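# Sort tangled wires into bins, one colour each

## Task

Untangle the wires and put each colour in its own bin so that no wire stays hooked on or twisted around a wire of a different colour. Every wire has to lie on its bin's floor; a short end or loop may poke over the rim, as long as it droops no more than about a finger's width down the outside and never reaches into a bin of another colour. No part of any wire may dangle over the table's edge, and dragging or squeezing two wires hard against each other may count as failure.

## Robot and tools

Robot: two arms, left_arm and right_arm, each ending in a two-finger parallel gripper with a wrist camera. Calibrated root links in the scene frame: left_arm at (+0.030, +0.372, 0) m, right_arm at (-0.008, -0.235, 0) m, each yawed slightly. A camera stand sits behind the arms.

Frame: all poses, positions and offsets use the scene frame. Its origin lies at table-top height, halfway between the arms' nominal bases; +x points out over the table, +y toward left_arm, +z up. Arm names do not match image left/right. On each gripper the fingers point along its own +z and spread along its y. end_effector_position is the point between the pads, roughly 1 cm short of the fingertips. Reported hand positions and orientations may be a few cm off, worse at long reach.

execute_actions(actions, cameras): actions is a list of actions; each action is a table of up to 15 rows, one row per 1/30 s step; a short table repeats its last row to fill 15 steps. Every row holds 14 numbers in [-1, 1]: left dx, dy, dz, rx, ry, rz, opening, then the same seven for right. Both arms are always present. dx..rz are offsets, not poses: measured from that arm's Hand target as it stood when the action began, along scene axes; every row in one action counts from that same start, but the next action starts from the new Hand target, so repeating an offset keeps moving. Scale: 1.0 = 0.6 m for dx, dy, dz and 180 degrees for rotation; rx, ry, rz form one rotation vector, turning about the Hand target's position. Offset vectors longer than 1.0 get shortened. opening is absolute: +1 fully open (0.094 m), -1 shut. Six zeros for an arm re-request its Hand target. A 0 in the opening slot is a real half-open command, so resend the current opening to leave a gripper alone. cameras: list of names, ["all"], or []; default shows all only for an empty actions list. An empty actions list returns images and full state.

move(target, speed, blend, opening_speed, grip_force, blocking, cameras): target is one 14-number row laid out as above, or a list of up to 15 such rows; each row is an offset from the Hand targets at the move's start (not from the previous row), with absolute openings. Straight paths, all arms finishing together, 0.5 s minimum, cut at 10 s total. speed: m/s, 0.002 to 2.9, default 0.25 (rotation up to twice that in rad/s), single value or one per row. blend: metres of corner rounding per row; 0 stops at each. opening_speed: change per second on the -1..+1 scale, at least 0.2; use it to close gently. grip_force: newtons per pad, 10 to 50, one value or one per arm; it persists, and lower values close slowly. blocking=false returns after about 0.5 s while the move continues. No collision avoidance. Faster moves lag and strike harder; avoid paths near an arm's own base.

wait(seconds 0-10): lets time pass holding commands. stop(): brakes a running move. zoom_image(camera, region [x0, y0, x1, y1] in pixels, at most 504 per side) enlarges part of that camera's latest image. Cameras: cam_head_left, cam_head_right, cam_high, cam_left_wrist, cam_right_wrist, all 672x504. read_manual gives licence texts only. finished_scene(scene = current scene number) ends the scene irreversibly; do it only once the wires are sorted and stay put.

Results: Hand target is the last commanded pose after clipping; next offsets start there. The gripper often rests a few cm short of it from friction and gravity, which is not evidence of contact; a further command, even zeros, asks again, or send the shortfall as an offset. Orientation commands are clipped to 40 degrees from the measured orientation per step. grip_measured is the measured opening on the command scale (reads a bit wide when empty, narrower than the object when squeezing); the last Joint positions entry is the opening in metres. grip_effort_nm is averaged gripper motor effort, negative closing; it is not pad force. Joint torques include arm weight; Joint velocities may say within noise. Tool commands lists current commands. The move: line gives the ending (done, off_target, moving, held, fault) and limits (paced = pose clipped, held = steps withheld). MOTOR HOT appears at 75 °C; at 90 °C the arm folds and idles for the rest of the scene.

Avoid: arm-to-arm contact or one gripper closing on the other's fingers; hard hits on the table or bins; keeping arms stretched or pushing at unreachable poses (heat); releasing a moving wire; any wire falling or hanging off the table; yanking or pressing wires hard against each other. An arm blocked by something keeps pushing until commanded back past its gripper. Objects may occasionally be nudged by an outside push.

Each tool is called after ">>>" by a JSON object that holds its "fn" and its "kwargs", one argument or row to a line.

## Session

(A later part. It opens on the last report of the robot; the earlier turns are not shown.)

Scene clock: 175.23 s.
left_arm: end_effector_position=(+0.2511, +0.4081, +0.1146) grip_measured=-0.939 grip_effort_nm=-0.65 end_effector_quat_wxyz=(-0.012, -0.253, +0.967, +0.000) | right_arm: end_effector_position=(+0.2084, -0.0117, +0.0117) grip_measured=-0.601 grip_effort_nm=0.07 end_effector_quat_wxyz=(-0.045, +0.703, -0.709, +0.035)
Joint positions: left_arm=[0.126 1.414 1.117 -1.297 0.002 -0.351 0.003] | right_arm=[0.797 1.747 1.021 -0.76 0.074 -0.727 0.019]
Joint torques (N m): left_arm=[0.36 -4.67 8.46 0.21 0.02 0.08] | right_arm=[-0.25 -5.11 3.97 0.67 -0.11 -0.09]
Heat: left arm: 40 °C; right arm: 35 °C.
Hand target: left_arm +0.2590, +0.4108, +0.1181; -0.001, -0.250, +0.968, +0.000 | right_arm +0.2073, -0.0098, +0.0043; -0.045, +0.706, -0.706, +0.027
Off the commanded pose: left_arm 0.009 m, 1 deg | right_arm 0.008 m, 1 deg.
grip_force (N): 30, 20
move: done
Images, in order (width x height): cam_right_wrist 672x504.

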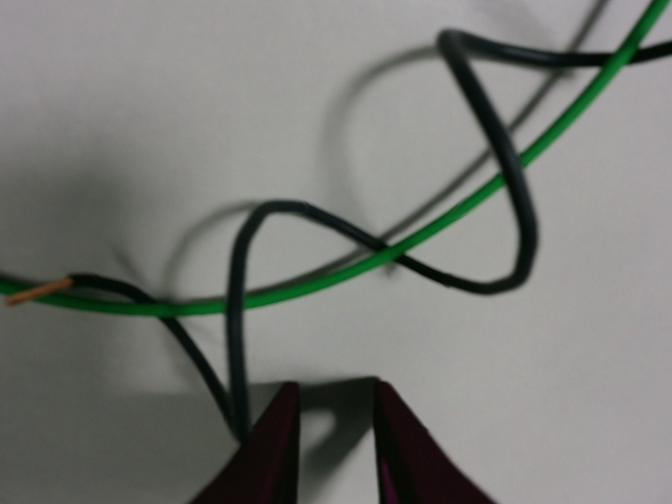

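>>> {"fn": "move", "kwargs": {
  "target": [
    [0,0,0,0,0,0,-1,0.0,0.0,0.06,0,0,0,-0.6],
    [0,0,0,0,0,0,-1,-0.023,-0.003,0.06,0,0,0,-0.6]
  ],
  "cameras": ["cam_right_wrist"],
  "speed": 0.06
}}

>>> {"fn": "move", "kwargs": {
  "target": [0,0,0,0,0,0,-1,0.0,0.0,-0.04,0,0,0,-0.6],
  "cameras": ["cam_right_wrist"],
  "speed": 0.06
}}

Scene clock: 177.43 s.
left_arm: end_effector_position=(+0.2511, +0.4081, +0.1146) grip_measured=-0.939 grip_effort_nm=-0.65 end_effector_quat_wxyz=(-0.012, -0.253, +0.967, +0.000) | right_arm: end_effector_position=(+0.1987, -0.0104, +0.0370) grip_measured=-0.601 grip_effort_nm=0.07 end_effector_quat_wxyz=(-0.044, +0.708, -0.704, +0.034)
Joint positions: left_arm=[0.126 1.414 1.117 -1.297 0.002 -0.351 0.003] | right_arm=[0.823 1.687 1.063 -0.864 0.074 -0.715 0.019]
Joint torques (N m): left_arm=[0.38 -4.66 8.46 0.22 0.02 0.09] | right_arm=[0.25 -7.71 4.45 0.3 -0.08 0.1]
Heat: left arm: 40 °C; right arm: 35 °C.
Hand target: left_arm +0.2590, +0.4108, +0.1181; -0.001, -0.250, +0.968, +0.000 | right_arm +0.1935, -0.0117, +0.0402; -0.045, +0.706, -0.706, +0.027
Off the commanded pose: left_arm 0.009 m, 1 deg | right_arm 0.006 m, 1 deg.
grip_force (N): 30, 20
move: done
Images, in order (width x height): cam_right_wrist 672x504.

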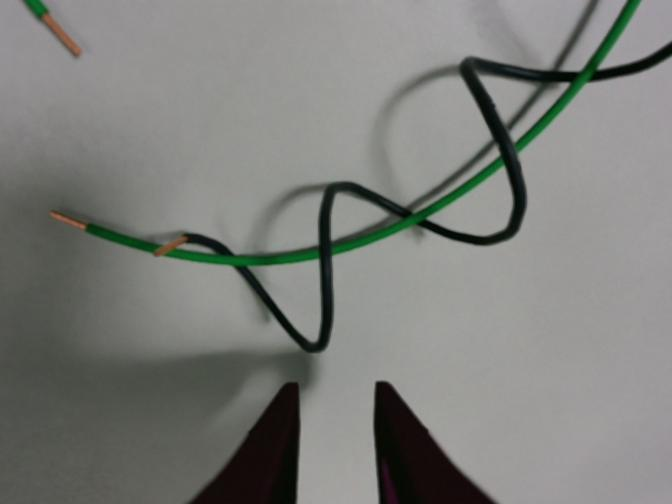

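Scene clock: 178.53 s.
left_arm: end_effector_position=(+0.2511, +0.4081, +0.1146) grip_measured=-0.939 grip_effort_nm=-0.65 end_effector_quat_wxyz=(-0.012, -0.253, +0.967, +0.000) | right_arm: end_effector_position=(+0.1971, -0.0123, +0.0217) grip_measured=-0.601 grip_effort_nm=0.07 end_effector_quat_wxyz=(-0.049, +0.708, -0.704, +0.033)
Joint positions: left_arm=[0.126 1.414 1.117 -1.297 0.002 -0.351 0.003] | right_arm=[0.823 1.693 1.002 -0.786 0.074 -0.714 0.019]
Joint torques (N m): left_arm=[0.36 -4.67 8.46 0.21 0.02 0.09] | right_arm=[0.28 -5.11 4.42 0.51 -0.09 0.1]
Heat: left arm: 40 °C; right arm: 35 °C.
Hand target: left_arm +0.2590, +0.4108, +0.1181; -0.001, -0.250, +0.968, +0.000 | right_arm +0.1935, -0.0116, +0.0163; -0.045, +0.706, -0.706, +0.027
Off the commanded pose: left_arm 0.009 m, 1 deg | right_arm 0.007 m, 1 deg.
grip_force (N): 30, 20
move: done
Images, in order (width x height): cam_right_wrist 672x504.

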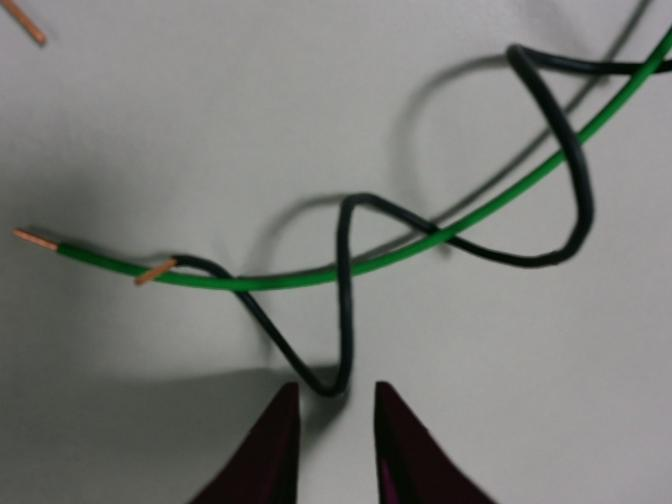

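>>> {"fn": "move", "kwargs": {
  "target": [0,0,0,0,0,0,-1,0.008,0.004,-0.03,0,0,0,-0.6],
  "cameras": ["cam_right_wrist"],
  "speed": 0.06
}}

Scene clock: 179.40 s.
left_arm: end_effector_position=(+0.2511, +0.4081, +0.1146) grip_measured=-0.939 grip_effort_nm=-0.65 end_effector_quat_wxyz=(-0.012, -0.253, +0.967, +0.000) | right_arm: end_effector_position=(+0.1981, -0.0111, +0.0113) grip_measured=-0.601 grip_effort_nm=0.06 end_effector_quat_wxyz=(-0.047, +0.708, -0.704, +0.033)
Joint positions: left_arm=[0.126 1.414 1.117 -1.297 0.002 -0.351 0.003] | right_arm=[0.823 1.722 0.99 -0.751 0.074 -0.714 0.019]
Joint torques (N m): left_arm=[0.36 -4.66 8.46 0.22 0.02 0.09] | right_arm=[-0.44 -3.71 3.55 0.86 -0.1 0.03]
Heat: left arm: 40 °C; right arm: 35 °C.
Hand target: left_arm +0.2590, +0.4108, +0.1181; -0.001, -0.250, +0.968, +0.000 | right_arm +0.1983, -0.0092, -0.0017; -0.045, +0.706, -0.706, +0.027
Off the commanded pose: left_arm 0.009 m, 1 deg | right_arm 0.013 m, 1 deg.
grip_force (N): 30, 20
move: off_target (right_arm)
Images, in order (width x height): cam_right_wrist 672x504.

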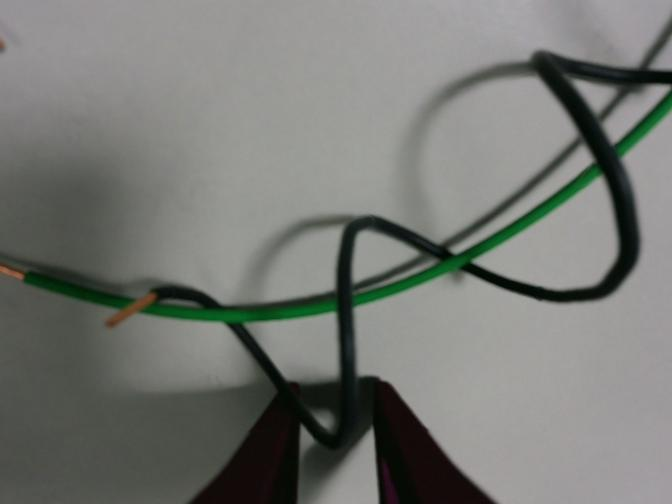

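>>> {"fn": "move", "kwargs": {
  "target": [0,0,0,0,0,0,-1,0,0,0,0,0,0,-1],
  "cameras": ["cam_right_wrist"]
}}

Scene clock: 181.23 s.
left_arm: end_effector_position=(+0.2511, +0.4081, +0.1146) grip_measured=-0.939 grip_effort_nm=-0.65 end_effector_quat_wxyz=(-0.012, -0.253, +0.967, +0.000) | right_arm: end_effector_position=(+0.1978, -0.0089, +0.0108) grip_measured=-0.973 grip_effort_nm=-0.48 end_effector_quat_wxyz=(-0.049, +0.708, -0.704, +0.029)
Joint positions: left_arm=[0.126 1.414 1.117 -1.297 0.002 -0.351 0.003] | right_arm=[0.823 1.724 0.99 -0.744 0.065 -0.714 0.001]
Joint torques (N m): left_arm=[0.36 -4.66 8.46 0.21 0.02 0.08] | right_arm=[-0.43 -3.85 3.56 0.8 -0.01 0.03]
Heat: left arm: 40 °C; right arm: 34 °C.
Hand target: left_arm +0.2590, +0.4108, +0.1181; -0.001, -0.250, +0.968, +0.000 | right_arm +0.1983, -0.0091, -0.0017; -0.045, +0.706, -0.706, +0.027
Off the commanded pose: left_arm 0.009 m, 1 deg | right_arm 0.013 m, 1 deg.
grip_force (N): 30, 20
move: off_target (right_arm)
Images, in order (width x height): cam_right_wrist 672x504.

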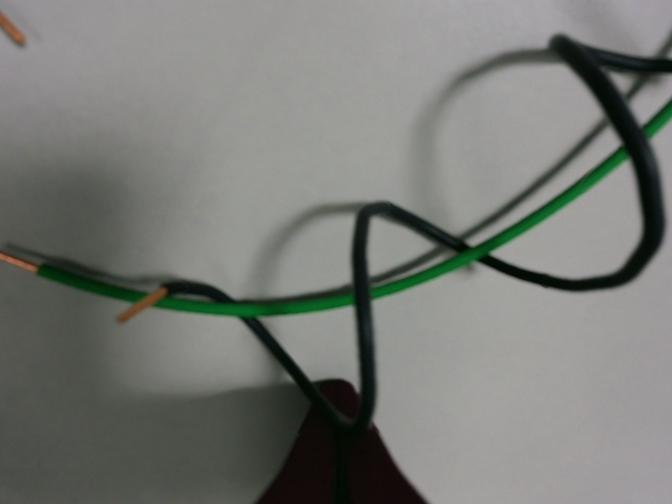

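>>> {"fn": "move", "kwargs": {
  "target": [
    [0,0,0,0,0,0,-1,0,0,0.01,0,0,0,-1],
    [0,0,0,0,0,0,-1,0.002,0,0.06,0,0,0,-1],
    [0,0,0,0,0,0,-1,0.002,0.022,0.06,0,0,0,-0.6]
  ],
  "speed": 0.06
}}

>>> {"fn": "move", "kwargs": {
  "target": [0,0,0,0,0,0,-1,0,0,-0.05,0,0,0,-0.6],
  "cameras": ["cam_right_wrist"],
  "speed": 0.06
}}

Scene clock: 184.43 s.
left_arm: end_effector_position=(+0.2511, +0.4081, +0.1146) grip_measured=-0.939 grip_effort_nm=-0.65 end_effector_quat_wxyz=(-0.012, -0.253, +0.967, +0.000) | right_arm: end_effector_position=(+0.1977, -0.0006, +0.0324) grip_measured=-0.601 grip_effort_nm=0.07 end_effector_quat_wxyz=(-0.045, +0.708, -0.704, +0.028)
Joint positions: left_arm=[0.126 1.414 1.117 -1.297 0.002 -0.351 0.003] | right_arm=[0.841 1.717 1.077 -0.847 0.065 -0.696 0.019]
Joint torques (N m): left_arm=[0.36 -4.67 8.46 0.21 0.02 0.08] | right_arm=[0.28 -5.11 7.69 0.28 0.02 0.11]
Heat: left arm: 40 °C; right arm: 34 °C.
Hand target: left_arm +0.2590, +0.4108, +0.1181; -0.001, -0.250, +0.968, +0.000 | right_arm +0.1995, +0.0040, +0.0343; -0.045, +0.706, -0.706, +0.027
Off the commanded pose: left_arm 0.009 m, 1 deg | right_arm 0.005 m, 0 deg.
grip_force (N): 30, 20
move: done

Scene clock: 185.23 s.
left_arm: end_effector_position=(+0.2511, +0.4081, +0.1146) grip_measured=-0.939 grip_effort_nm=-0.65 end_effector_quat_wxyz=(-0.012, -0.253, +0.967, +0.000) | right_arm: end_effector_position=(+0.2002, +0.0024, +0.0135) grip_measured=-0.601 grip_effort_nm=0.06 end_effector_quat_wxyz=(-0.044, +0.708, -0.704, +0.028)
Joint positions: left_arm=[0.126 1.414 1.117 -1.297 0.002 -0.351 0.003] | right_arm=[0.841 1.762 1.049 -0.774 0.065 -0.695 0.019]
Joint torques (N m): left_arm=[0.36 -4.66 8.46 0.22 0.02 0.09] | right_arm=[0.34 -5 3.7 0.74 0.02 0.11]
Heat: left arm: 40 °C; right arm: 34 °C.
Hand target: left_arm +0.2590, +0.4108, +0.1181; -0.001, -0.250, +0.968, +0.000 | right_arm +0.1995, +0.0040, +0.0043; -0.045, +0.706, -0.706, +0.027
Off the commanded pose: left_arm 0.009 m, 1 deg | right_arm 0.009 m, 0 deg.
grip_force (N): 30, 20
move: done
Images, in order (width x height): cam_right_wrist 672x504.

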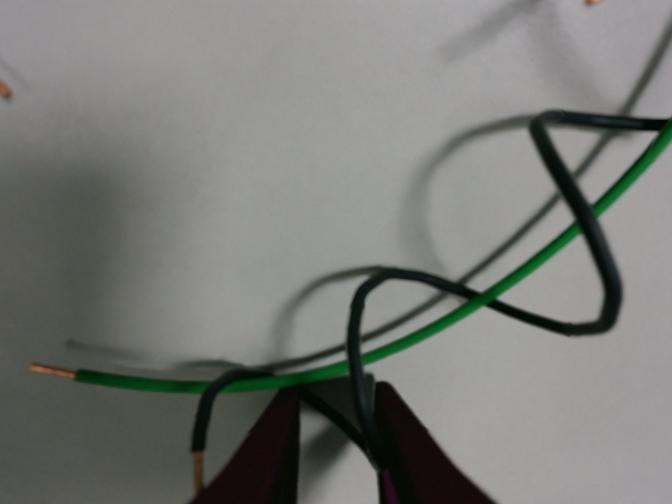

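>>> {"fn": "move", "kwargs": {
  "target": [
    [0,0,0,0,0,0,-1,0,0,0.05,0,0,0,-0.6],
    [0,0,0,0,0,0,-1,-0.05,-0.008,0.05,0,0,0,-0.6]
  ],
  "cameras": ["cam_right_wrist"],
  "speed": 0.06
}}

Scene clock: 187.57 s.
left_arm: end_effector_position=(+0.2511, +0.4081, +0.1146) grip_measured=-0.939 grip_effort_nm=-0.65 end_effector_quat_wxyz=(-0.012, -0.253, +0.967, +0.000) | right_arm: end_effector_position=(+0.1712, +0.0012, +0.0300) grip_measured=-0.601 grip_effort_nm=0.06 end_effector_quat_wxyz=(-0.039, +0.709, -0.704, +0.026)
Joint positions: left_arm=[0.126 1.414 1.117 -1.297 0.002 -0.351 0.003] | right_arm=[0.914 1.678 1.024 -0.848 0.065 -0.624 0.019]
Joint torques (N m): left_arm=[0.36 -4.67 8.44 0.22 0.02 0.09] | right_arm=[0.24 -7.77 4.41 0.32 0.09 0.11]
Heat: left arm: 40 °C; right arm: 34 °C.
Hand target: left_arm +0.2590, +0.4108, +0.1181; -0.001, -0.250, +0.968, +0.000 | right_arm +0.1695, -0.0008, +0.0343; -0.045, +0.706, -0.706, +0.027
Off the commanded pose: left_arm 0.009 m, 1 deg | right_arm 0.005 m, 1 deg.
grip_force (N): 30, 20
move: done
Images, in order (width x height): cam_right_wrist 672x504.

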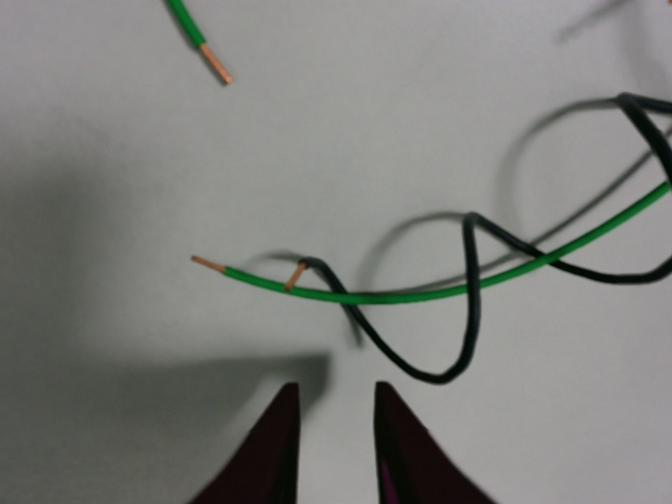

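>>> {"fn": "move", "kwargs": {
  "target": [
    [0,0,0,0,0,0,-1,0,0,0.12,0,0,0,-0.8],
    [0,0,0,0,0,0,-1,0.11,0.13,0.14,0,0,0,-1]
  ],
  "blend": [0.02,0],
  "cameras": ["cam_right_wrist"],
  "speed": 0.15
}}

Scene clock: 191.27 s.
left_arm: end_effector_position=(+0.2511, +0.4081, +0.1146) grip_measured=-0.939 grip_effort_nm=-0.65 end_effector_quat_wxyz=(-0.012, -0.253, +0.967, +0.000) | right_arm: end_effector_position=(+0.2311, +0.0750, +0.1157) grip_measured=-0.973 grip_effort_nm=-0.48 end_effector_quat_wxyz=(-0.043, +0.704, -0.708, +0.026)
Joint positions: left_arm=[0.126 1.414 1.117 -1.297 0.002 -0.351 0.003] | right_arm=[0.898 1.959 1.727 -1.262 0.065 -0.628 0.001]
Joint torques (N m): left_arm=[0.36 -4.67 8.44 0.21 0.02 0.09] | right_arm=[-0.55 -7.25 8.54 0.28 0.07 -0.11]
Motor temperatures (°C): left_arm=[25 36 40 33 25 22 26] | right_arm=[27 30 34 31 26 26 23]
Heat: left arm: 40 °C; right arm: 34 °C.
Hand target: left_arm +0.2590, +0.4108, +0.1181; -0.001, -0.250, +0.968, +0.000 | right_arm +0.2355, +0.0772, +0.1183; -0.045, +0.706, -0.706, +0.027
Off the commanded pose: left_arm 0.009 m, 1 deg | right_arm 0.006 m, 0 deg.
grip_force (N): 30, 20
move: done
Images, in order (width x height): cam_right_wrist 672x504.

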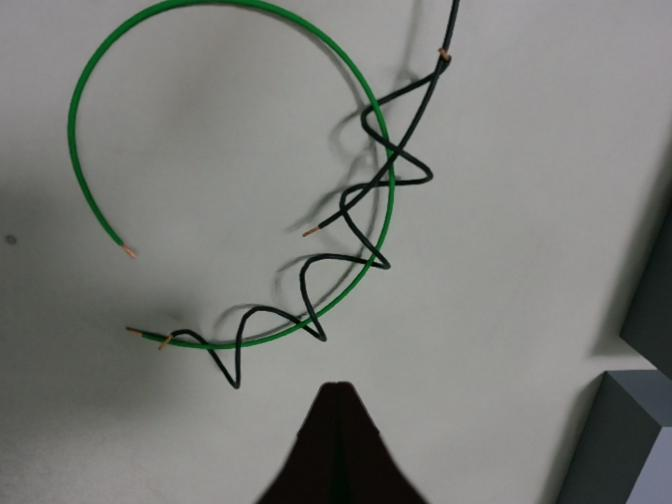

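>>> {"fn": "move", "kwargs": {
  "target": [0,0,0,0,0,0,-1,0.026,0.068,-0.09,0,0,0,-1],
  "cameras": ["cam_right_wrist"],
  "speed": 0.15
}}

Scene clock: 193.20 s.
left_arm: end_effector_position=(+0.2511, +0.4081, +0.1146) grip_measured=-0.939 grip_effort_nm=-0.65 end_effector_quat_wxyz=(-0.012, -0.253, +0.967, +0.000) | right_arm: end_effector_position=(+0.2461, +0.1093, +0.0609) grip_measured=-0.973 grip_effort_nm=-0.48 end_effector_quat_wxyz=(-0.031, +0.709, -0.704, +0.028)
Joint positions: left_arm=[0.126 1.414 1.117 -1.297 0.002 -0.351 0.003] | right_arm=[0.917 2.15 1.795 -1.165 0.065 -0.62 0.001]
Joint torques (N m): left_arm=[0.36 -4.66 8.46 0.21 0.02 0.09] | right_arm=[0.35 -8.88 8.35 0.42 0.09 0.11]
Heat: left arm: 40 °C; right arm: 35 °C.
Hand target: left_arm +0.2590, +0.4108, +0.1181; -0.001, -0.250, +0.968, +0.000 | right_arm +0.2510, +0.1180, +0.0643; -0.045, +0.706, -0.706, +0.027
Off the commanded pose: left_arm 0.009 m, 1 deg | right_arm 0.011 m, 2 deg.
grip_force (N): 30, 20
move: off_target (right_arm)
Images, in order (width x height): cam_right_wrist 672x504.

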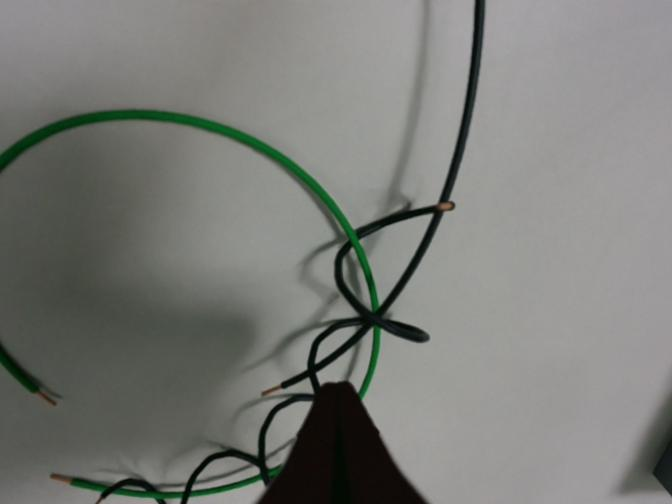

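>>> {"fn": "move", "kwargs": {
  "target": [0,0,0,0,0,0,-1,-0.003,-0.014,-0.045,0,0,0,-1],
  "cameras": ["cam_right_wrist"],
  "speed": 0.06
}}

Scene clock: 194.67 s.
left_arm: end_effector_position=(+0.2511, +0.4081, +0.1146) grip_measured=-0.939 grip_effort_nm=-0.65 end_effector_quat_wxyz=(-0.012, -0.253, +0.967, +0.000) | right_arm: end_effector_position=(+0.2474, +0.1111, +0.0382) grip_measured=-0.973 grip_effort_nm=-0.48 end_effector_quat_wxyz=(-0.042, +0.708, -0.704, +0.026)
Joint positions: left_arm=[0.126 1.414 1.117 -1.297 0.002 -0.351 0.003] | right_arm=[0.917 2.15 1.703 -1.049 0.065 -0.62 0.001]
Joint torques (N m): left_arm=[0.36 -4.66 8.46 0.22 0.02 0.08] | right_arm=[-0.47 -9.91 4.78 0.49 0.08 0.01]
Heat: left arm: 40 °C; right arm: 34 °C.
Hand target: left_arm +0.2590, +0.4108, +0.1181; -0.001, -0.250, +0.968, +0.000 | right_arm +0.2492, +0.1097, +0.0373; -0.045, +0.706, -0.706, +0.027
Off the commanded pose: left_arm 0.009 m, 1 deg | right_arm 0.003 m, 1 deg.
grip_force (N): 30, 20
move: done
Images, in order (width x height): cam_right_wrist 672x504.

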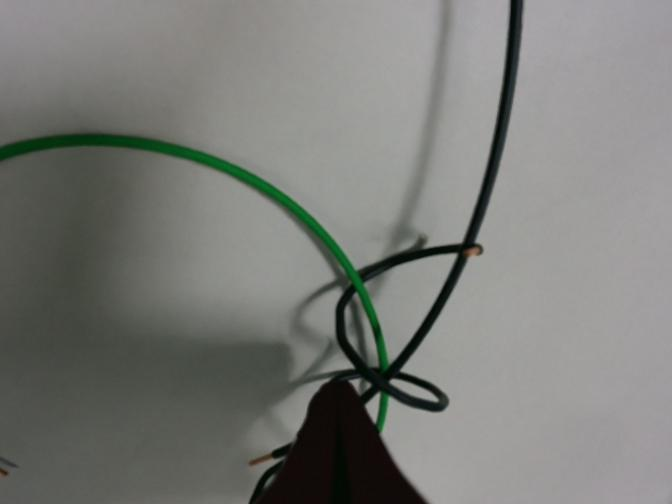

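>>> {"fn": "move", "kwargs": {
  "target": [0,0,0,0,0,0,-1,0.0,0.0,-0.045,0,0,0,-1],
  "cameras": ["cam_right_wrist","cam_high"],
  "speed": 0.06
}}

Scene clock: 200.50 s.
left_arm: end_effector_position=(+0.2511, +0.4081, +0.1146) grip_measured=-0.939 grip_effort_nm=-0.65 end_effector_quat_wxyz=(-0.012, -0.253, +0.967, +0.000) | right_arm: end_effector_position=(+0.2483, +0.1124, +0.0187) grip_measured=-0.973 grip_effort_nm=-0.48 end_effector_quat_wxyz=(-0.051, +0.708, -0.704, +0.024)
Joint positions: left_arm=[0.126 1.414 1.117 -1.297 0.002 -0.351 0.003] | right_arm=[0.917 2.159 1.636 -0.956 0.065 -0.62 0.001]
Joint torques (N m): left_arm=[0.35 -4.66 8.46 0.21 0.02 0.08] | right_arm=[-0.46 -8.51 4.71 0.51 0.08 0.01]
Heat: left arm: 40 °C; right arm: 34 °C.
Hand target: left_arm +0.2590, +0.4108, +0.1181; -0.001, -0.250, +0.968, +0.000 | right_arm +0.2492, +0.1097, +0.0103; -0.045, +0.706, -0.706, +0.027
Off the commanded pose: left_arm 0.009 m, 1 deg | right_arm 0.009 m, 1 deg.
grip_force (N): 30, 20
move: done
Images, in order (width x height): cam_high 672x504, cam_right_wrist 672x504.

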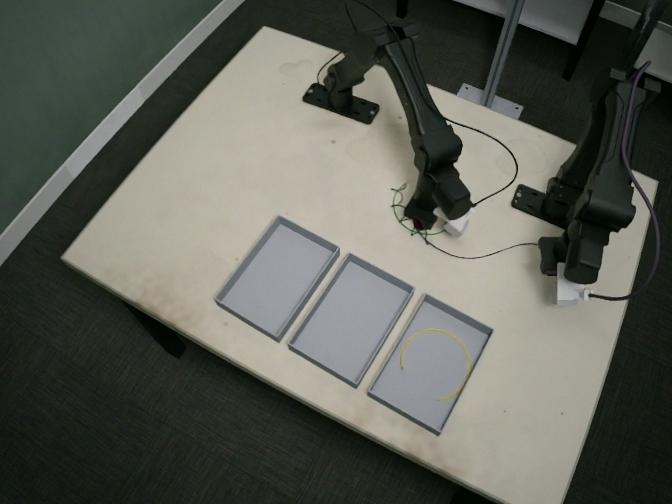

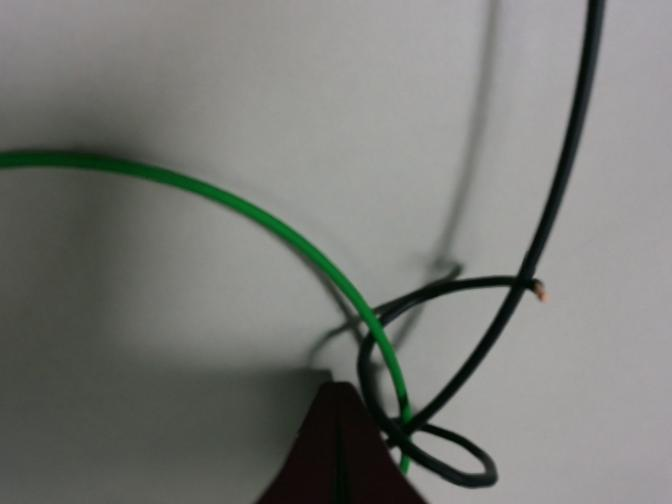

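>>> {"fn": "move", "kwargs": {
  "target": [0,0.12,0,0,0,0,-1,0.0,0.0,0,0,0,0,-1],
  "cameras": ["cam_right_wrist","cam_high"],
  "speed": 0.05
}}

Scene clock: 202.70 s.
left_arm: end_effector_position=(+0.2519, +0.4779, +0.1152) grip_measured=-0.939 grip_effort_nm=-0.65 end_effector_quat_wxyz=(-0.011, -0.254, +0.967, -0.003) | right_arm: end_effector_position=(+0.2484, +0.1126, +0.0187) grip_measured=-0.973 grip_effort_nm=-0.48 end_effector_quat_wxyz=(-0.051, +0.708, -0.704, +0.024)
Joint positions: left_arm=[0.409 1.497 1.193 -1.289 0.002 -0.07 0.003] | right_arm=[0.917 2.159 1.636 -0.955 0.065 -0.62 0.001]
Joint torques (N m): left_arm=[0.29 -5.48 8.44 0.22 0.02 0.08] | right_arm=[-0.44 -8.5 4.74 0.49 0.08 0.01]
Heat: left arm: 40 °C; right arm: 34 °C.
Hand target: left_arm +0.2591, +0.4828, +0.1181; -0.001, -0.250, +0.968, +0.000 | right_arm +0.2492, +0.1096, +0.0102; -0.045, +0.706, -0.706, +0.027
Off the commanded pose: left_arm 0.009 m, 1 deg | right_arm 0.009 m, 1 deg.
grip_force (N): 30, 20
move: done
Images, in order (width x height): cam_high 672x504, cam_right_wrist 672x504.

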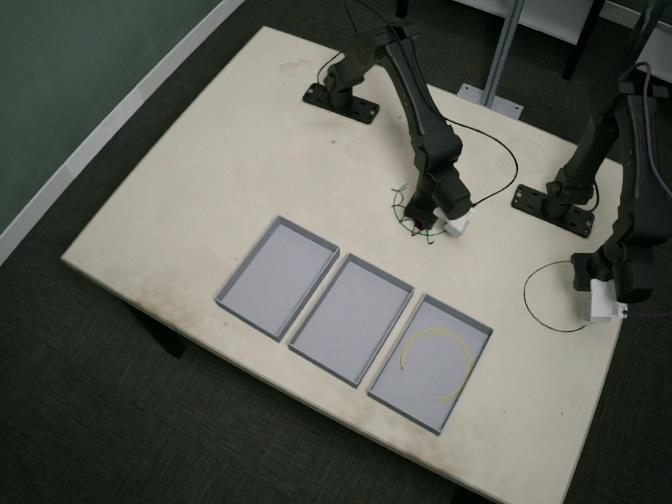

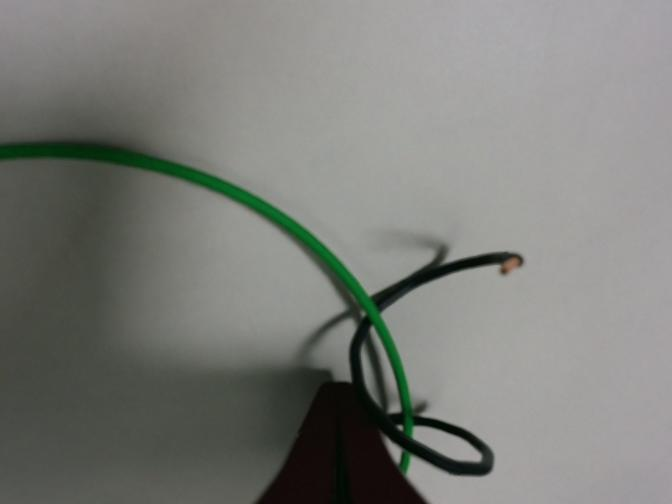

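>>> {"fn": "move", "kwargs": {
  "target": [
    [0,0,0.1,0,0,0,-1,0,0,0.15,0,0,0,-1],
    [0.1,-0.1,0.2,0,0,0,-1,0.05,-0.5,0.25,0,0,0,-1]
  ],
  "blend": [0.02,0],
  "cameras": ["cam_left_wrist","cam_high","cam_head_left"],
  "speed": 0.15
}}

Scene clock: 206.60 s.
left_arm: end_effector_position=(+0.3164, +0.4231, +0.2354) grip_measured=-0.939 grip_effort_nm=-0.65 end_effector_quat_wxyz=(+0.089, -0.246, +0.965, -0.008) | right_arm: end_effector_position=(+0.2829, -0.1934, +0.1530) grip_measured=-0.973 grip_effort_nm=-0.48 end_effector_quat_wxyz=(-0.034, +0.702, -0.711, +0.031)
Joint positions: left_arm=[0.142 1.552 1.717 -1.556 0.002 -0.324 0.003] | right_arm=[0.101 1.57 1.409 -1.318 0.01 -1.416 0.001]
Joint torques (N m): left_arm=[-0.38 -5.79 8.23 0.49 0.02 -0.13] | right_arm=[-0.14 -6.95 6.32 0.27 -0.21 -0.11]
Heat: left arm: 41 °C; right arm: 34 °C.
Hand target: left_arm +0.3191, +0.4228, +0.2381; -0.001, -0.250, +0.968, +0.000 | right_arm +0.2792, -0.1905, +0.1602; -0.045, +0.706, -0.706, +0.027
Off the commanded pose: left_arm 0.004 m, 10 deg | right_arm 0.009 m, 1 deg.
joint sent to its limit (left arm) — joint 4 (wrist pitch), lower limit. The joint targets are off in orientation, not in position.
grip_force (N): 30, 20
move: off_target (left_arm)
Images, in order (width x height): cam_head_left 672x504, cam_high 672x504, cam_left_wrist 672x504.

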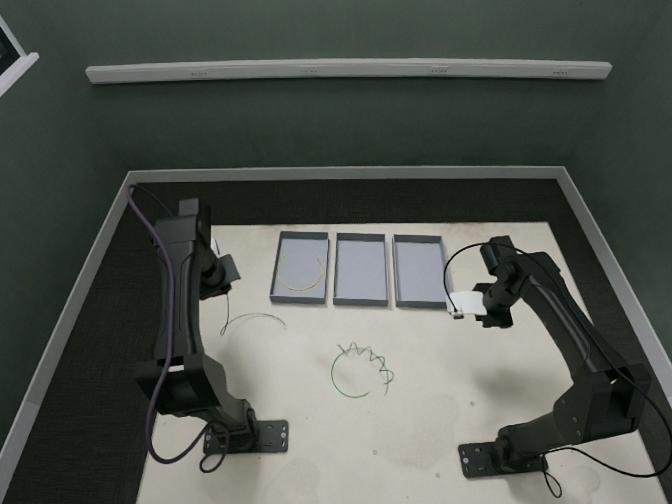

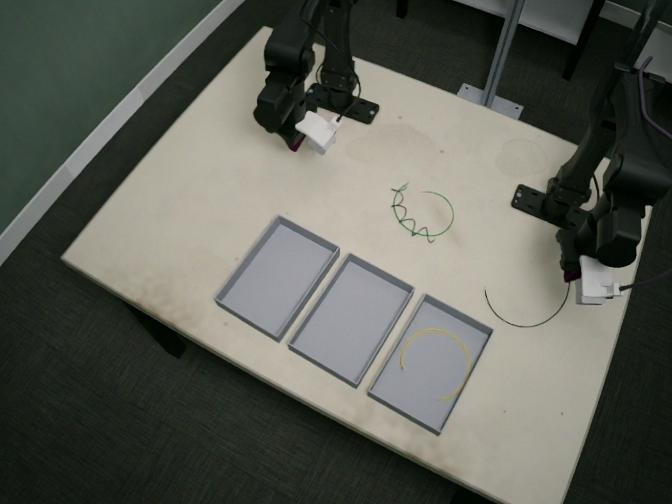

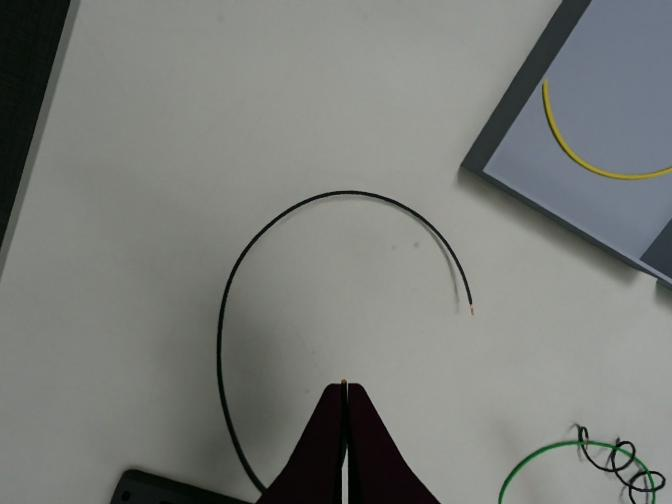

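>>> {"fn": "move", "kwargs": {
  "target": [
    [0.135,-0.2,0.02,0,0,-0.333,-1,0,-0.1,0.0,0,0,0,-1],
    [0.235,-0.58,0.02,0,0,-0.739,-1,0,-0.1,0,0,0,0,-1]
  ],
  "blend": [0.03,0],
  "cameras": ["cam_left_wrist","cam_high","cam_head_left"],
  "speed": 0.15
}}

Scene clock: 215.80 s.
left_arm: end_effector_position=(+0.4564, +0.0797, +0.2548) grip_measured=-0.939 grip_effort_nm=-0.66 end_effector_quat_wxyz=(+0.242, +0.758, +0.601, +0.074) | right_arm: end_effector_position=(+0.2840, -0.2530, +0.1545) grip_measured=-0.973 grip_effort_nm=-0.48 end_effector_quat_wxyz=(-0.035, +0.704, -0.709, +0.031)
Joint positions: left_arm=[-0.635 2.356 2.845 -1.549 0.002 1.199 0.003] | right_arm=[-0.116 1.565 1.409 -1.322 -0.012 -1.637 0.001]
Joint torques (N m): left_arm=[-0.39 -12.6 7.71 1.3 0.02 0.06] | right_arm=[-0.59 -7.01 5.76 0.25 -0.23 -0.11]
Heat: left arm: 41 °C; right arm: 34 °C.
Hand target: left_arm +0.4601, +0.0748, +0.2500; +0.000, +0.788, +0.615, +0.001 | right_arm +0.2791, -0.2505, +0.1603; -0.045, +0.706, -0.706, +0.027
Off the commanded pose: left_arm 0.008 m, 29 deg | right_arm 0.008 m, 1 deg.
elbow stopped short (left arm): the move would have taken joint 3 (elbow) straighter than the controller allows.
grip_force (N): 30, 20
move: off_target (left_arm)
Images, in order (width x height): cam_head_left 672x504, cam_high 672x504, cam_left_wrist 672x504.

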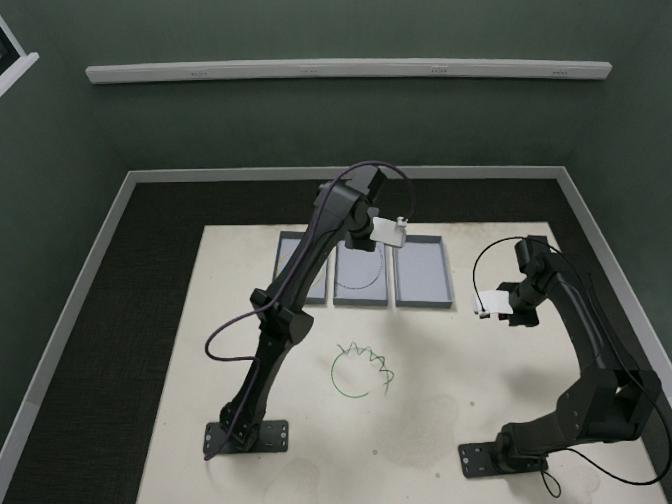

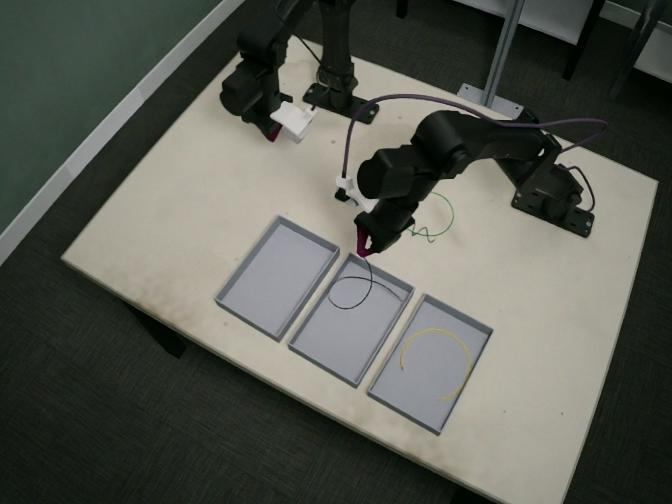

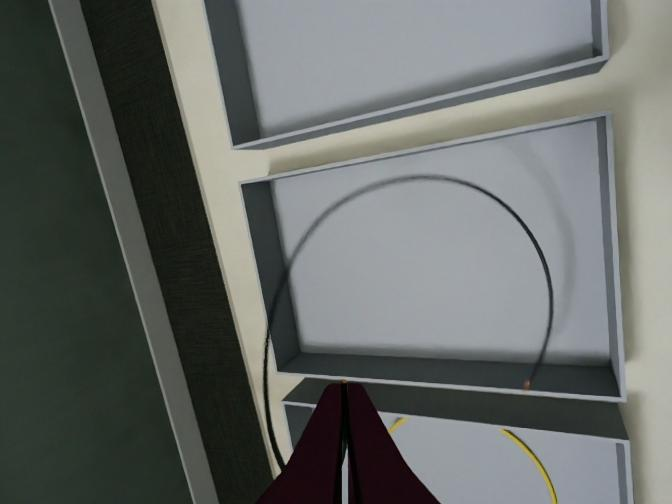

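>>> {"fn": "move", "kwargs": {
  "target": [
    [0.03,-0.03,-0.1,0,0,0,-1,0,0,0,0,0,0,-1],
    [0.05,-0.06,-0.2,0,0,0,-1,0,0,0.0,0,0,0,-1]
  ],
  "blend": [0.03,0],
  "cameras": ["cam_left_wrist","cam_high","cam_head_left"],
  "speed": 0.1
}}

>>> {"fn": "zoom_image", "kwargs": {
  "camera": "cam_high",
  "region": [260, 220, 460, 400]
}}

Scene clock: 219.87 s.
left_arm: end_effector_position=(+0.4877, +0.0429, +0.1347) grip_measured=-0.939 grip_effort_nm=-0.65 end_effector_quat_wxyz=(+0.180, +0.777, +0.602, +0.052) | right_arm: end_effector_position=(+0.2840, -0.2530, +0.1545) grip_measured=-0.973 grip_effort_nm=-0.48 end_effector_quat_wxyz=(-0.035, +0.704, -0.709, +0.031)
Joint positions: left_arm=[-0.657 2.611 2.846 -1.43 0.001 1.199 0.003] | right_arm=[-0.116 1.565 1.409 -1.322 -0.012 -1.637 0.001]
Joint torques (N m): left_arm=[-0.46 -15.41 8.28 1.05 -0.02 -0.12] | right_arm=[-0.61 -7.01 5.75 0.25 -0.23 -0.12]
Heat: left arm: 41 °C; right arm: 34 °C.
Hand target: left_arm +0.4902, +0.0388, +0.1300; +0.000, +0.788, +0.615, +0.001 | right_arm +0.2791, -0.2505, +0.1603; -0.045, +0.706, -0.706, +0.027
Off the commanded pose: left_arm 0.007 m, 22 deg | right_arm 0.008 m, 1 deg.
elbow stopped short (left arm): the move would have taken joint 3 (elbow) straighter than the controller allows.
grip_force (N): 30, 20
move: off_target (left_arm)
Images, in order (width x height): cam_head_left 672x504, cam_high 672x504, cam_left_wrist 672x504.

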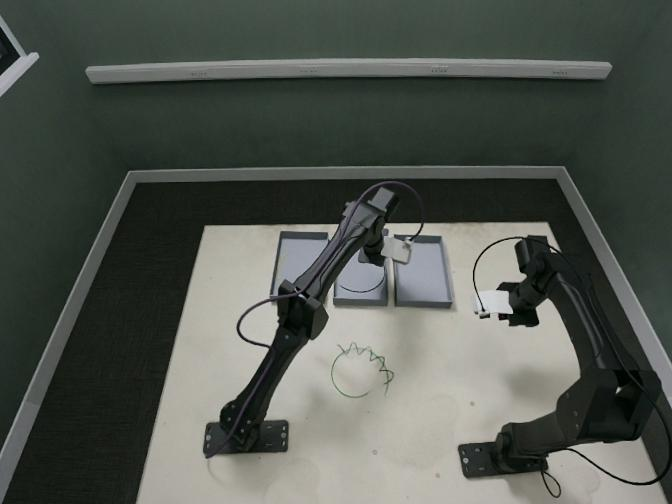

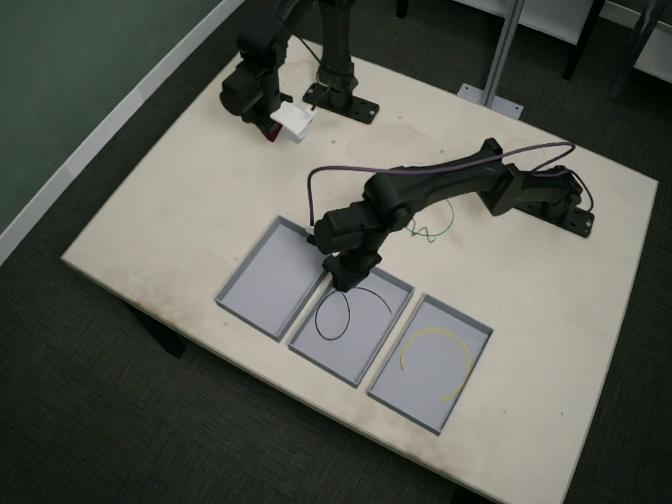

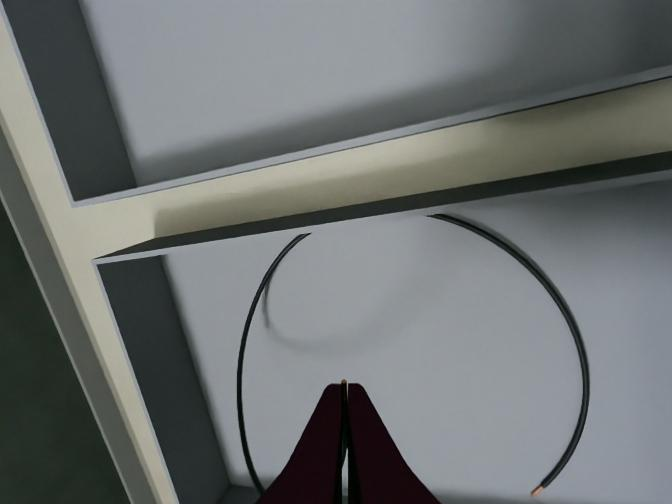

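Scaled by 2.520.

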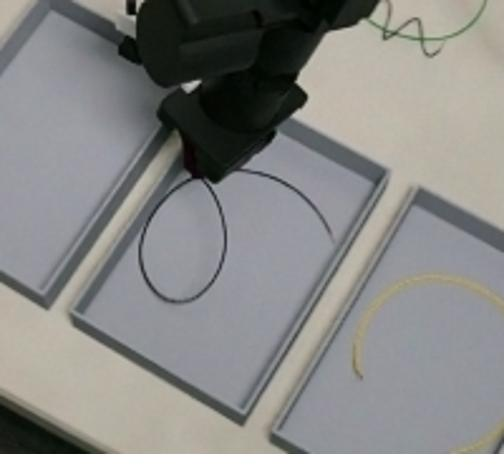

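>>> {"fn": "move", "kwargs": {
  "target": [
    [0.02,0.04,-0.06,0,0,0,-1,0,0,0.0,0,0,0,-1],
    [0.02,0.045,-0.11,0,0,0,-1,0,0,0.0,0,0,0,-1]
  ],
  "blend": [0.02,0],
  "cameras": ["cam_left_wrist","cam_high","cam_head_left"],
  "speed": 0.08
}}

>>> {"fn": "zoom_image", "kwargs": {
  "camera": "cam_high",
  "region": [260, 220, 460, 400]
}}

Scene clock: 223.30 s.
left_arm: end_effector_position=(+0.4999, +0.0635, +0.0713) grip_measured=-0.939 grip_effort_nm=-0.65 end_effector_quat_wxyz=(+0.124, +0.780, +0.612, +0.041) | right_arm: end_effector_position=(+0.2840, -0.2530, +0.1545) grip_measured=-0.973 grip_effort_nm=-0.48 end_effector_quat_wxyz=(-0.035, +0.704, -0.709, +0.031)
Joint positions: left_arm=[-0.615 2.728 2.846 -1.429 0.001 1.228 0.003] | right_arm=[-0.116 1.565 1.409 -1.322 -0.012 -1.637 0.001]
Joint torques (N m): left_arm=[0.43 -15.88 8.4 0.65 0.02 0.07] | right_arm=[-0.61 -7.01 5.76 0.24 -0.23 -0.12]
Heat: left arm: 41 °C; right arm: 34 °C.
Hand target: left_arm +0.5021, +0.0658, +0.0641; +0.000, +0.788, +0.615, +0.001 | right_arm +0.2791, -0.2505, +0.1603; -0.045, +0.706, -0.706, +0.027
Off the commanded pose: left_arm 0.008 m, 15 deg | right_arm 0.008 m, 1 deg.
elbow stopped short (left arm): the move would have taken joint 3 (elbow) straighter than the controller allows.
grip_force (N): 30, 20
move: off_target (left_arm); blend cut to 0.0151 m at target 1
Images, in order (width x height): cam_head_left 672x504, cam_high 672x504, cam_left_wrist 672x504.

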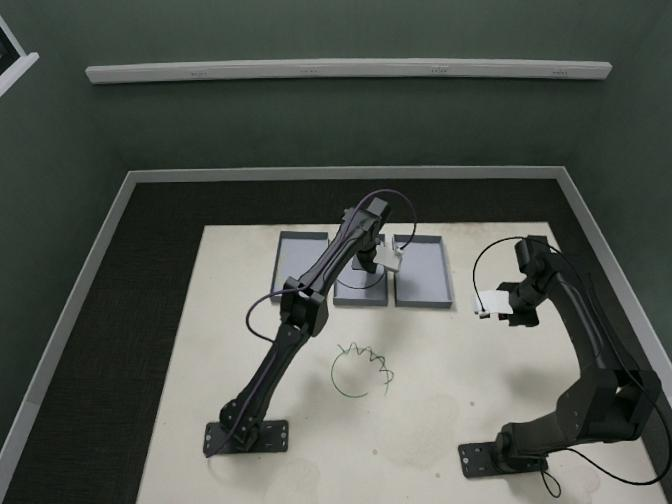

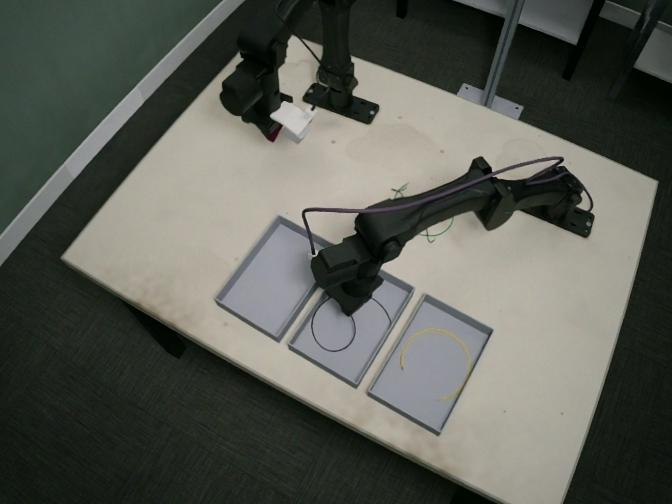

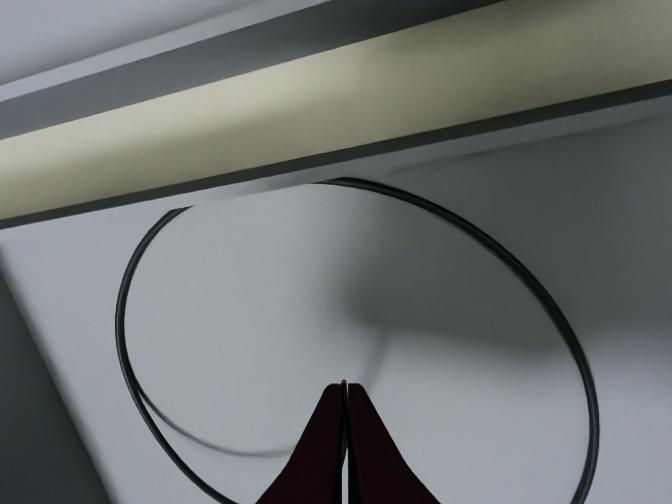

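Scaled by 2.520.

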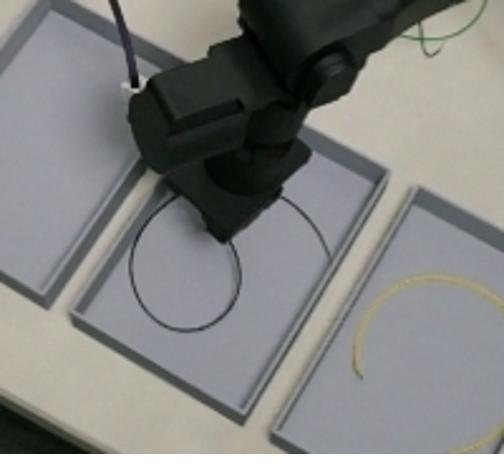

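>>> {"fn": "move", "kwargs": {
  "target": [0.0,0.015,-0.022,0,0,0,-1,0,0,0.0,0,0,0,-1],
  "speed": 0.05
}}

>>> {"fn": "move", "kwargs": {
  "target": [0.0,0,0,0,0,0,-0.6,0,0,0.0,0,0,0,-1],
  "opening_speed": 0.5
}}

>>> {"fn": "move", "kwargs": {
  "target": [
    [0,0,0.06,0,0,0,-0.6,0,0,0,0,0,0,-1],
    [-0.05,0.05,0.23,0,0,0,-0.6,0,0,0,0,0,0,-1]
  ],
  "speed": [0.06,0.2],
  "blend": [0.01,0],
  "cameras": ["cam_left_wrist","cam_head_left","cam_high"]
}}

>>> {"fn": "zoom_image", "kwargs": {
  "camera": "cam_high",
  "region": [260, 220, 460, 400]
}}

Scene clock: 226.43 s.
left_arm: end_effector_position=(+0.5014, +0.0711, +0.0627) grip_measured=-0.939 grip_effort_nm=-0.65 end_effector_quat_wxyz=(+0.112, +0.781, +0.613, +0.039) | right_arm: end_effector_position=(+0.2840, -0.2530, +0.1545) grip_measured=-0.973 grip_effort_nm=-0.48 end_effector_quat_wxyz=(-0.035, +0.704, -0.709, +0.031)
Joint positions: left_arm=[-0.602 2.742 2.846 -1.437 0.001 1.242 0.003] | right_arm=[-0.116 1.565 1.409 -1.322 -0.012 -1.637 0.001]
Joint torques (N m): left_arm=[0.47 -15.23 8.36 0.53 0.02 0.09] | right_arm=[-0.59 -7.01 5.76 0.24 -0.22 -0.12]
Heat: left arm: 42 °C; right arm: 34 °C.
Hand target: left_arm +0.5021, +0.0748, +0.0508; +0.000, +0.788, +0.615, +0.001 | right_arm +0.2791, -0.2505, +0.1603; -0.045, +0.706, -0.706, +0.027
Off the commanded pose: left_arm 0.012 m, 14 deg | right_arm 0.008 m, 1 deg.
elbow stopped short (left arm): the move would have taken joint 3 (elbow) straighter than the controller allows.
grip_force (N): 30, 20
move: off_target (left_arm)

Scene clock: 227.43 s.
left_arm: end_effector_position=(+0.5014, +0.0711, +0.0627) grip_measured=-0.602 grip_effort_nm=0.10 end_effector_quat_wxyz=(+0.112, +0.781, +0.613, +0.039) | right_arm: end_effector_position=(+0.2840, -0.2530, +0.1545) grip_measured=-0.973 grip_effort_nm=-0.48 end_effector_quat_wxyz=(-0.035, +0.704, -0.709, +0.031)
Joint positions: left_arm=[-0.602 2.742 2.846 -1.437 0.001 1.242 0.019] | right_arm=[-0.116 1.565 1.409 -1.322 -0.012 -1.637 0.001]
Joint torques (N m): left_arm=[0.47 -15.21 8.36 0.53 0.02 0.09] | right_arm=[-0.59 -6.99 5.76 0.25 -0.23 -0.13]
Heat: left arm: 42 °C; right arm: 34 °C.
Hand target: left_arm +0.5021, +0.0747, +0.0509; +0.000, +0.788, +0.615, +0.001 | right_arm +0.2791, -0.2505, +0.1603; -0.045, +0.706, -0.706, +0.027
Off the commanded pose: left_arm 0.012 m, 14 deg | right_arm 0.008 m, 1 deg.
elbow stopped short (left arm): the move would have taken joint 3 (elbow) straighter than the controller allows.
grip_force (N): 30, 20
move: off_target (left_arm)

Scene clock: 230.40 s.
left_arm: end_effector_position=(+0.4747, +0.1000, +0.1877) grip_measured=-0.602 grip_effort_nm=0.10 end_effector_quat_wxyz=(+0.164, +0.774, +0.608, +0.060) | right_arm: end_effector_position=(+0.2840, -0.2530, +0.1545) grip_measured=-0.973 grip_effort_nm=-0.48 end_effector_quat_wxyz=(-0.035, +0.704, -0.709, +0.031)
Joint positions: left_arm=[-0.583 2.449 2.778 -1.549 0.001 1.26 0.019] | right_arm=[-0.116 1.565 1.409 -1.322 -0.012 -1.637 0.001]
Joint torques (N m): left_arm=[0.39 -16.95 5.44 0.77 0.03 0.08] | right_arm=[-0.61 -7.02 5.75 0.24 -0.23 -0.12]
Heat: left arm: 42 °C; right arm: 34 °C.
Hand target: left_arm +0.4721, +0.1047, +0.1888; -0.001, +0.788, +0.615, +0.001 | right_arm +0.2791, -0.2505, +0.1603; -0.045, +0.706, -0.706, +0.027
Off the commanded pose: left_arm 0.006 m, 20 deg | right_arm 0.008 m, 1 deg.
elbow stopped short (left arm): the move would have taken joint 3 (elbow) straighter than the controller allows.
joint sent to its limit (left arm) — joint 4 (wrist pitch), lower limit. The joint targets are off in orientation, not in position.
grip_force (N): 30, 20
move: off_target (left_arm)
Images, in order (width x height): cam_head_left 672x504, cam_high 672x504, cam_left_wrist 672x504.

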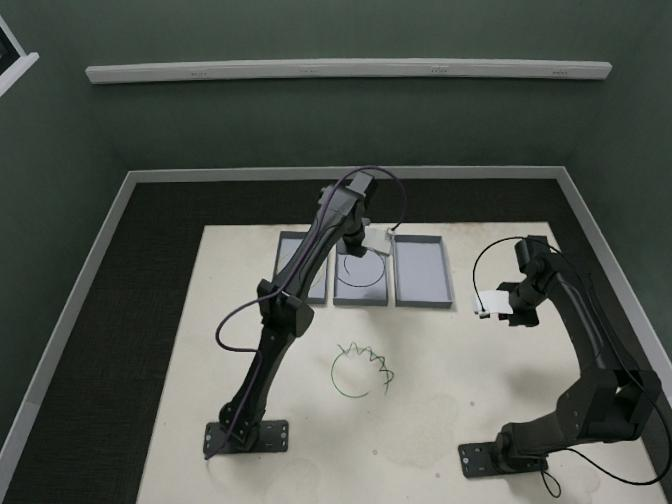

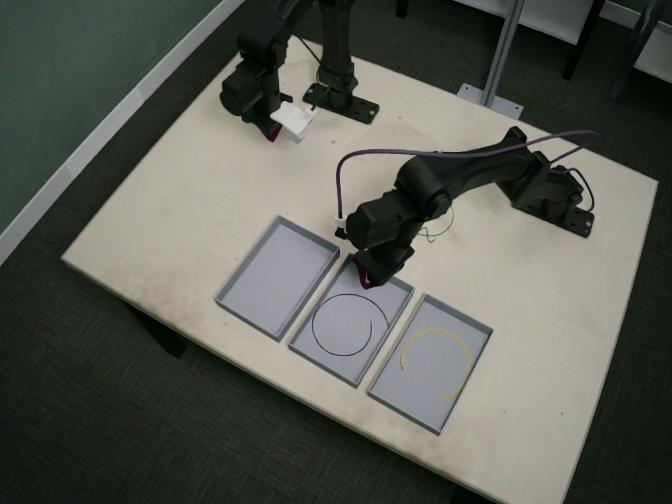

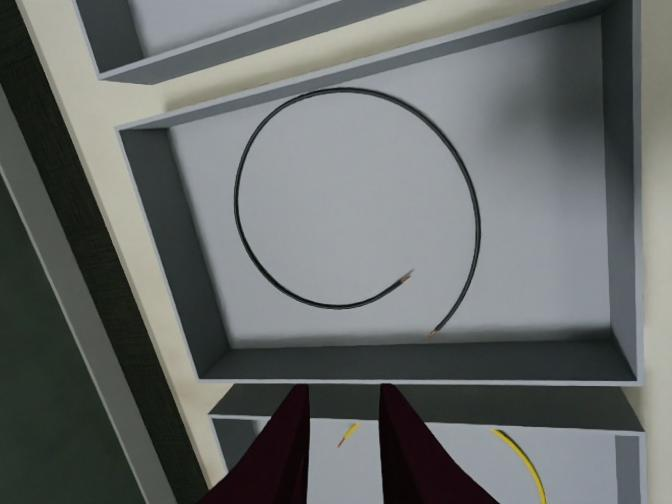

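Scaled by 2.520.

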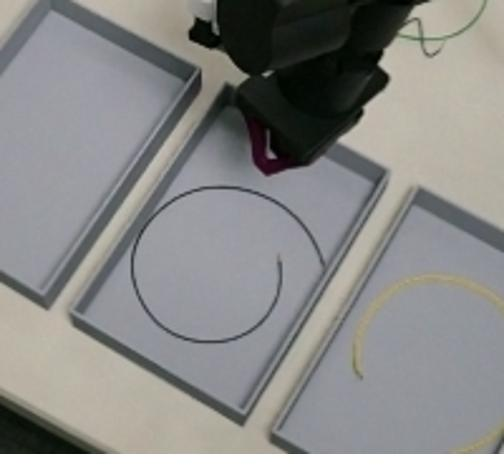

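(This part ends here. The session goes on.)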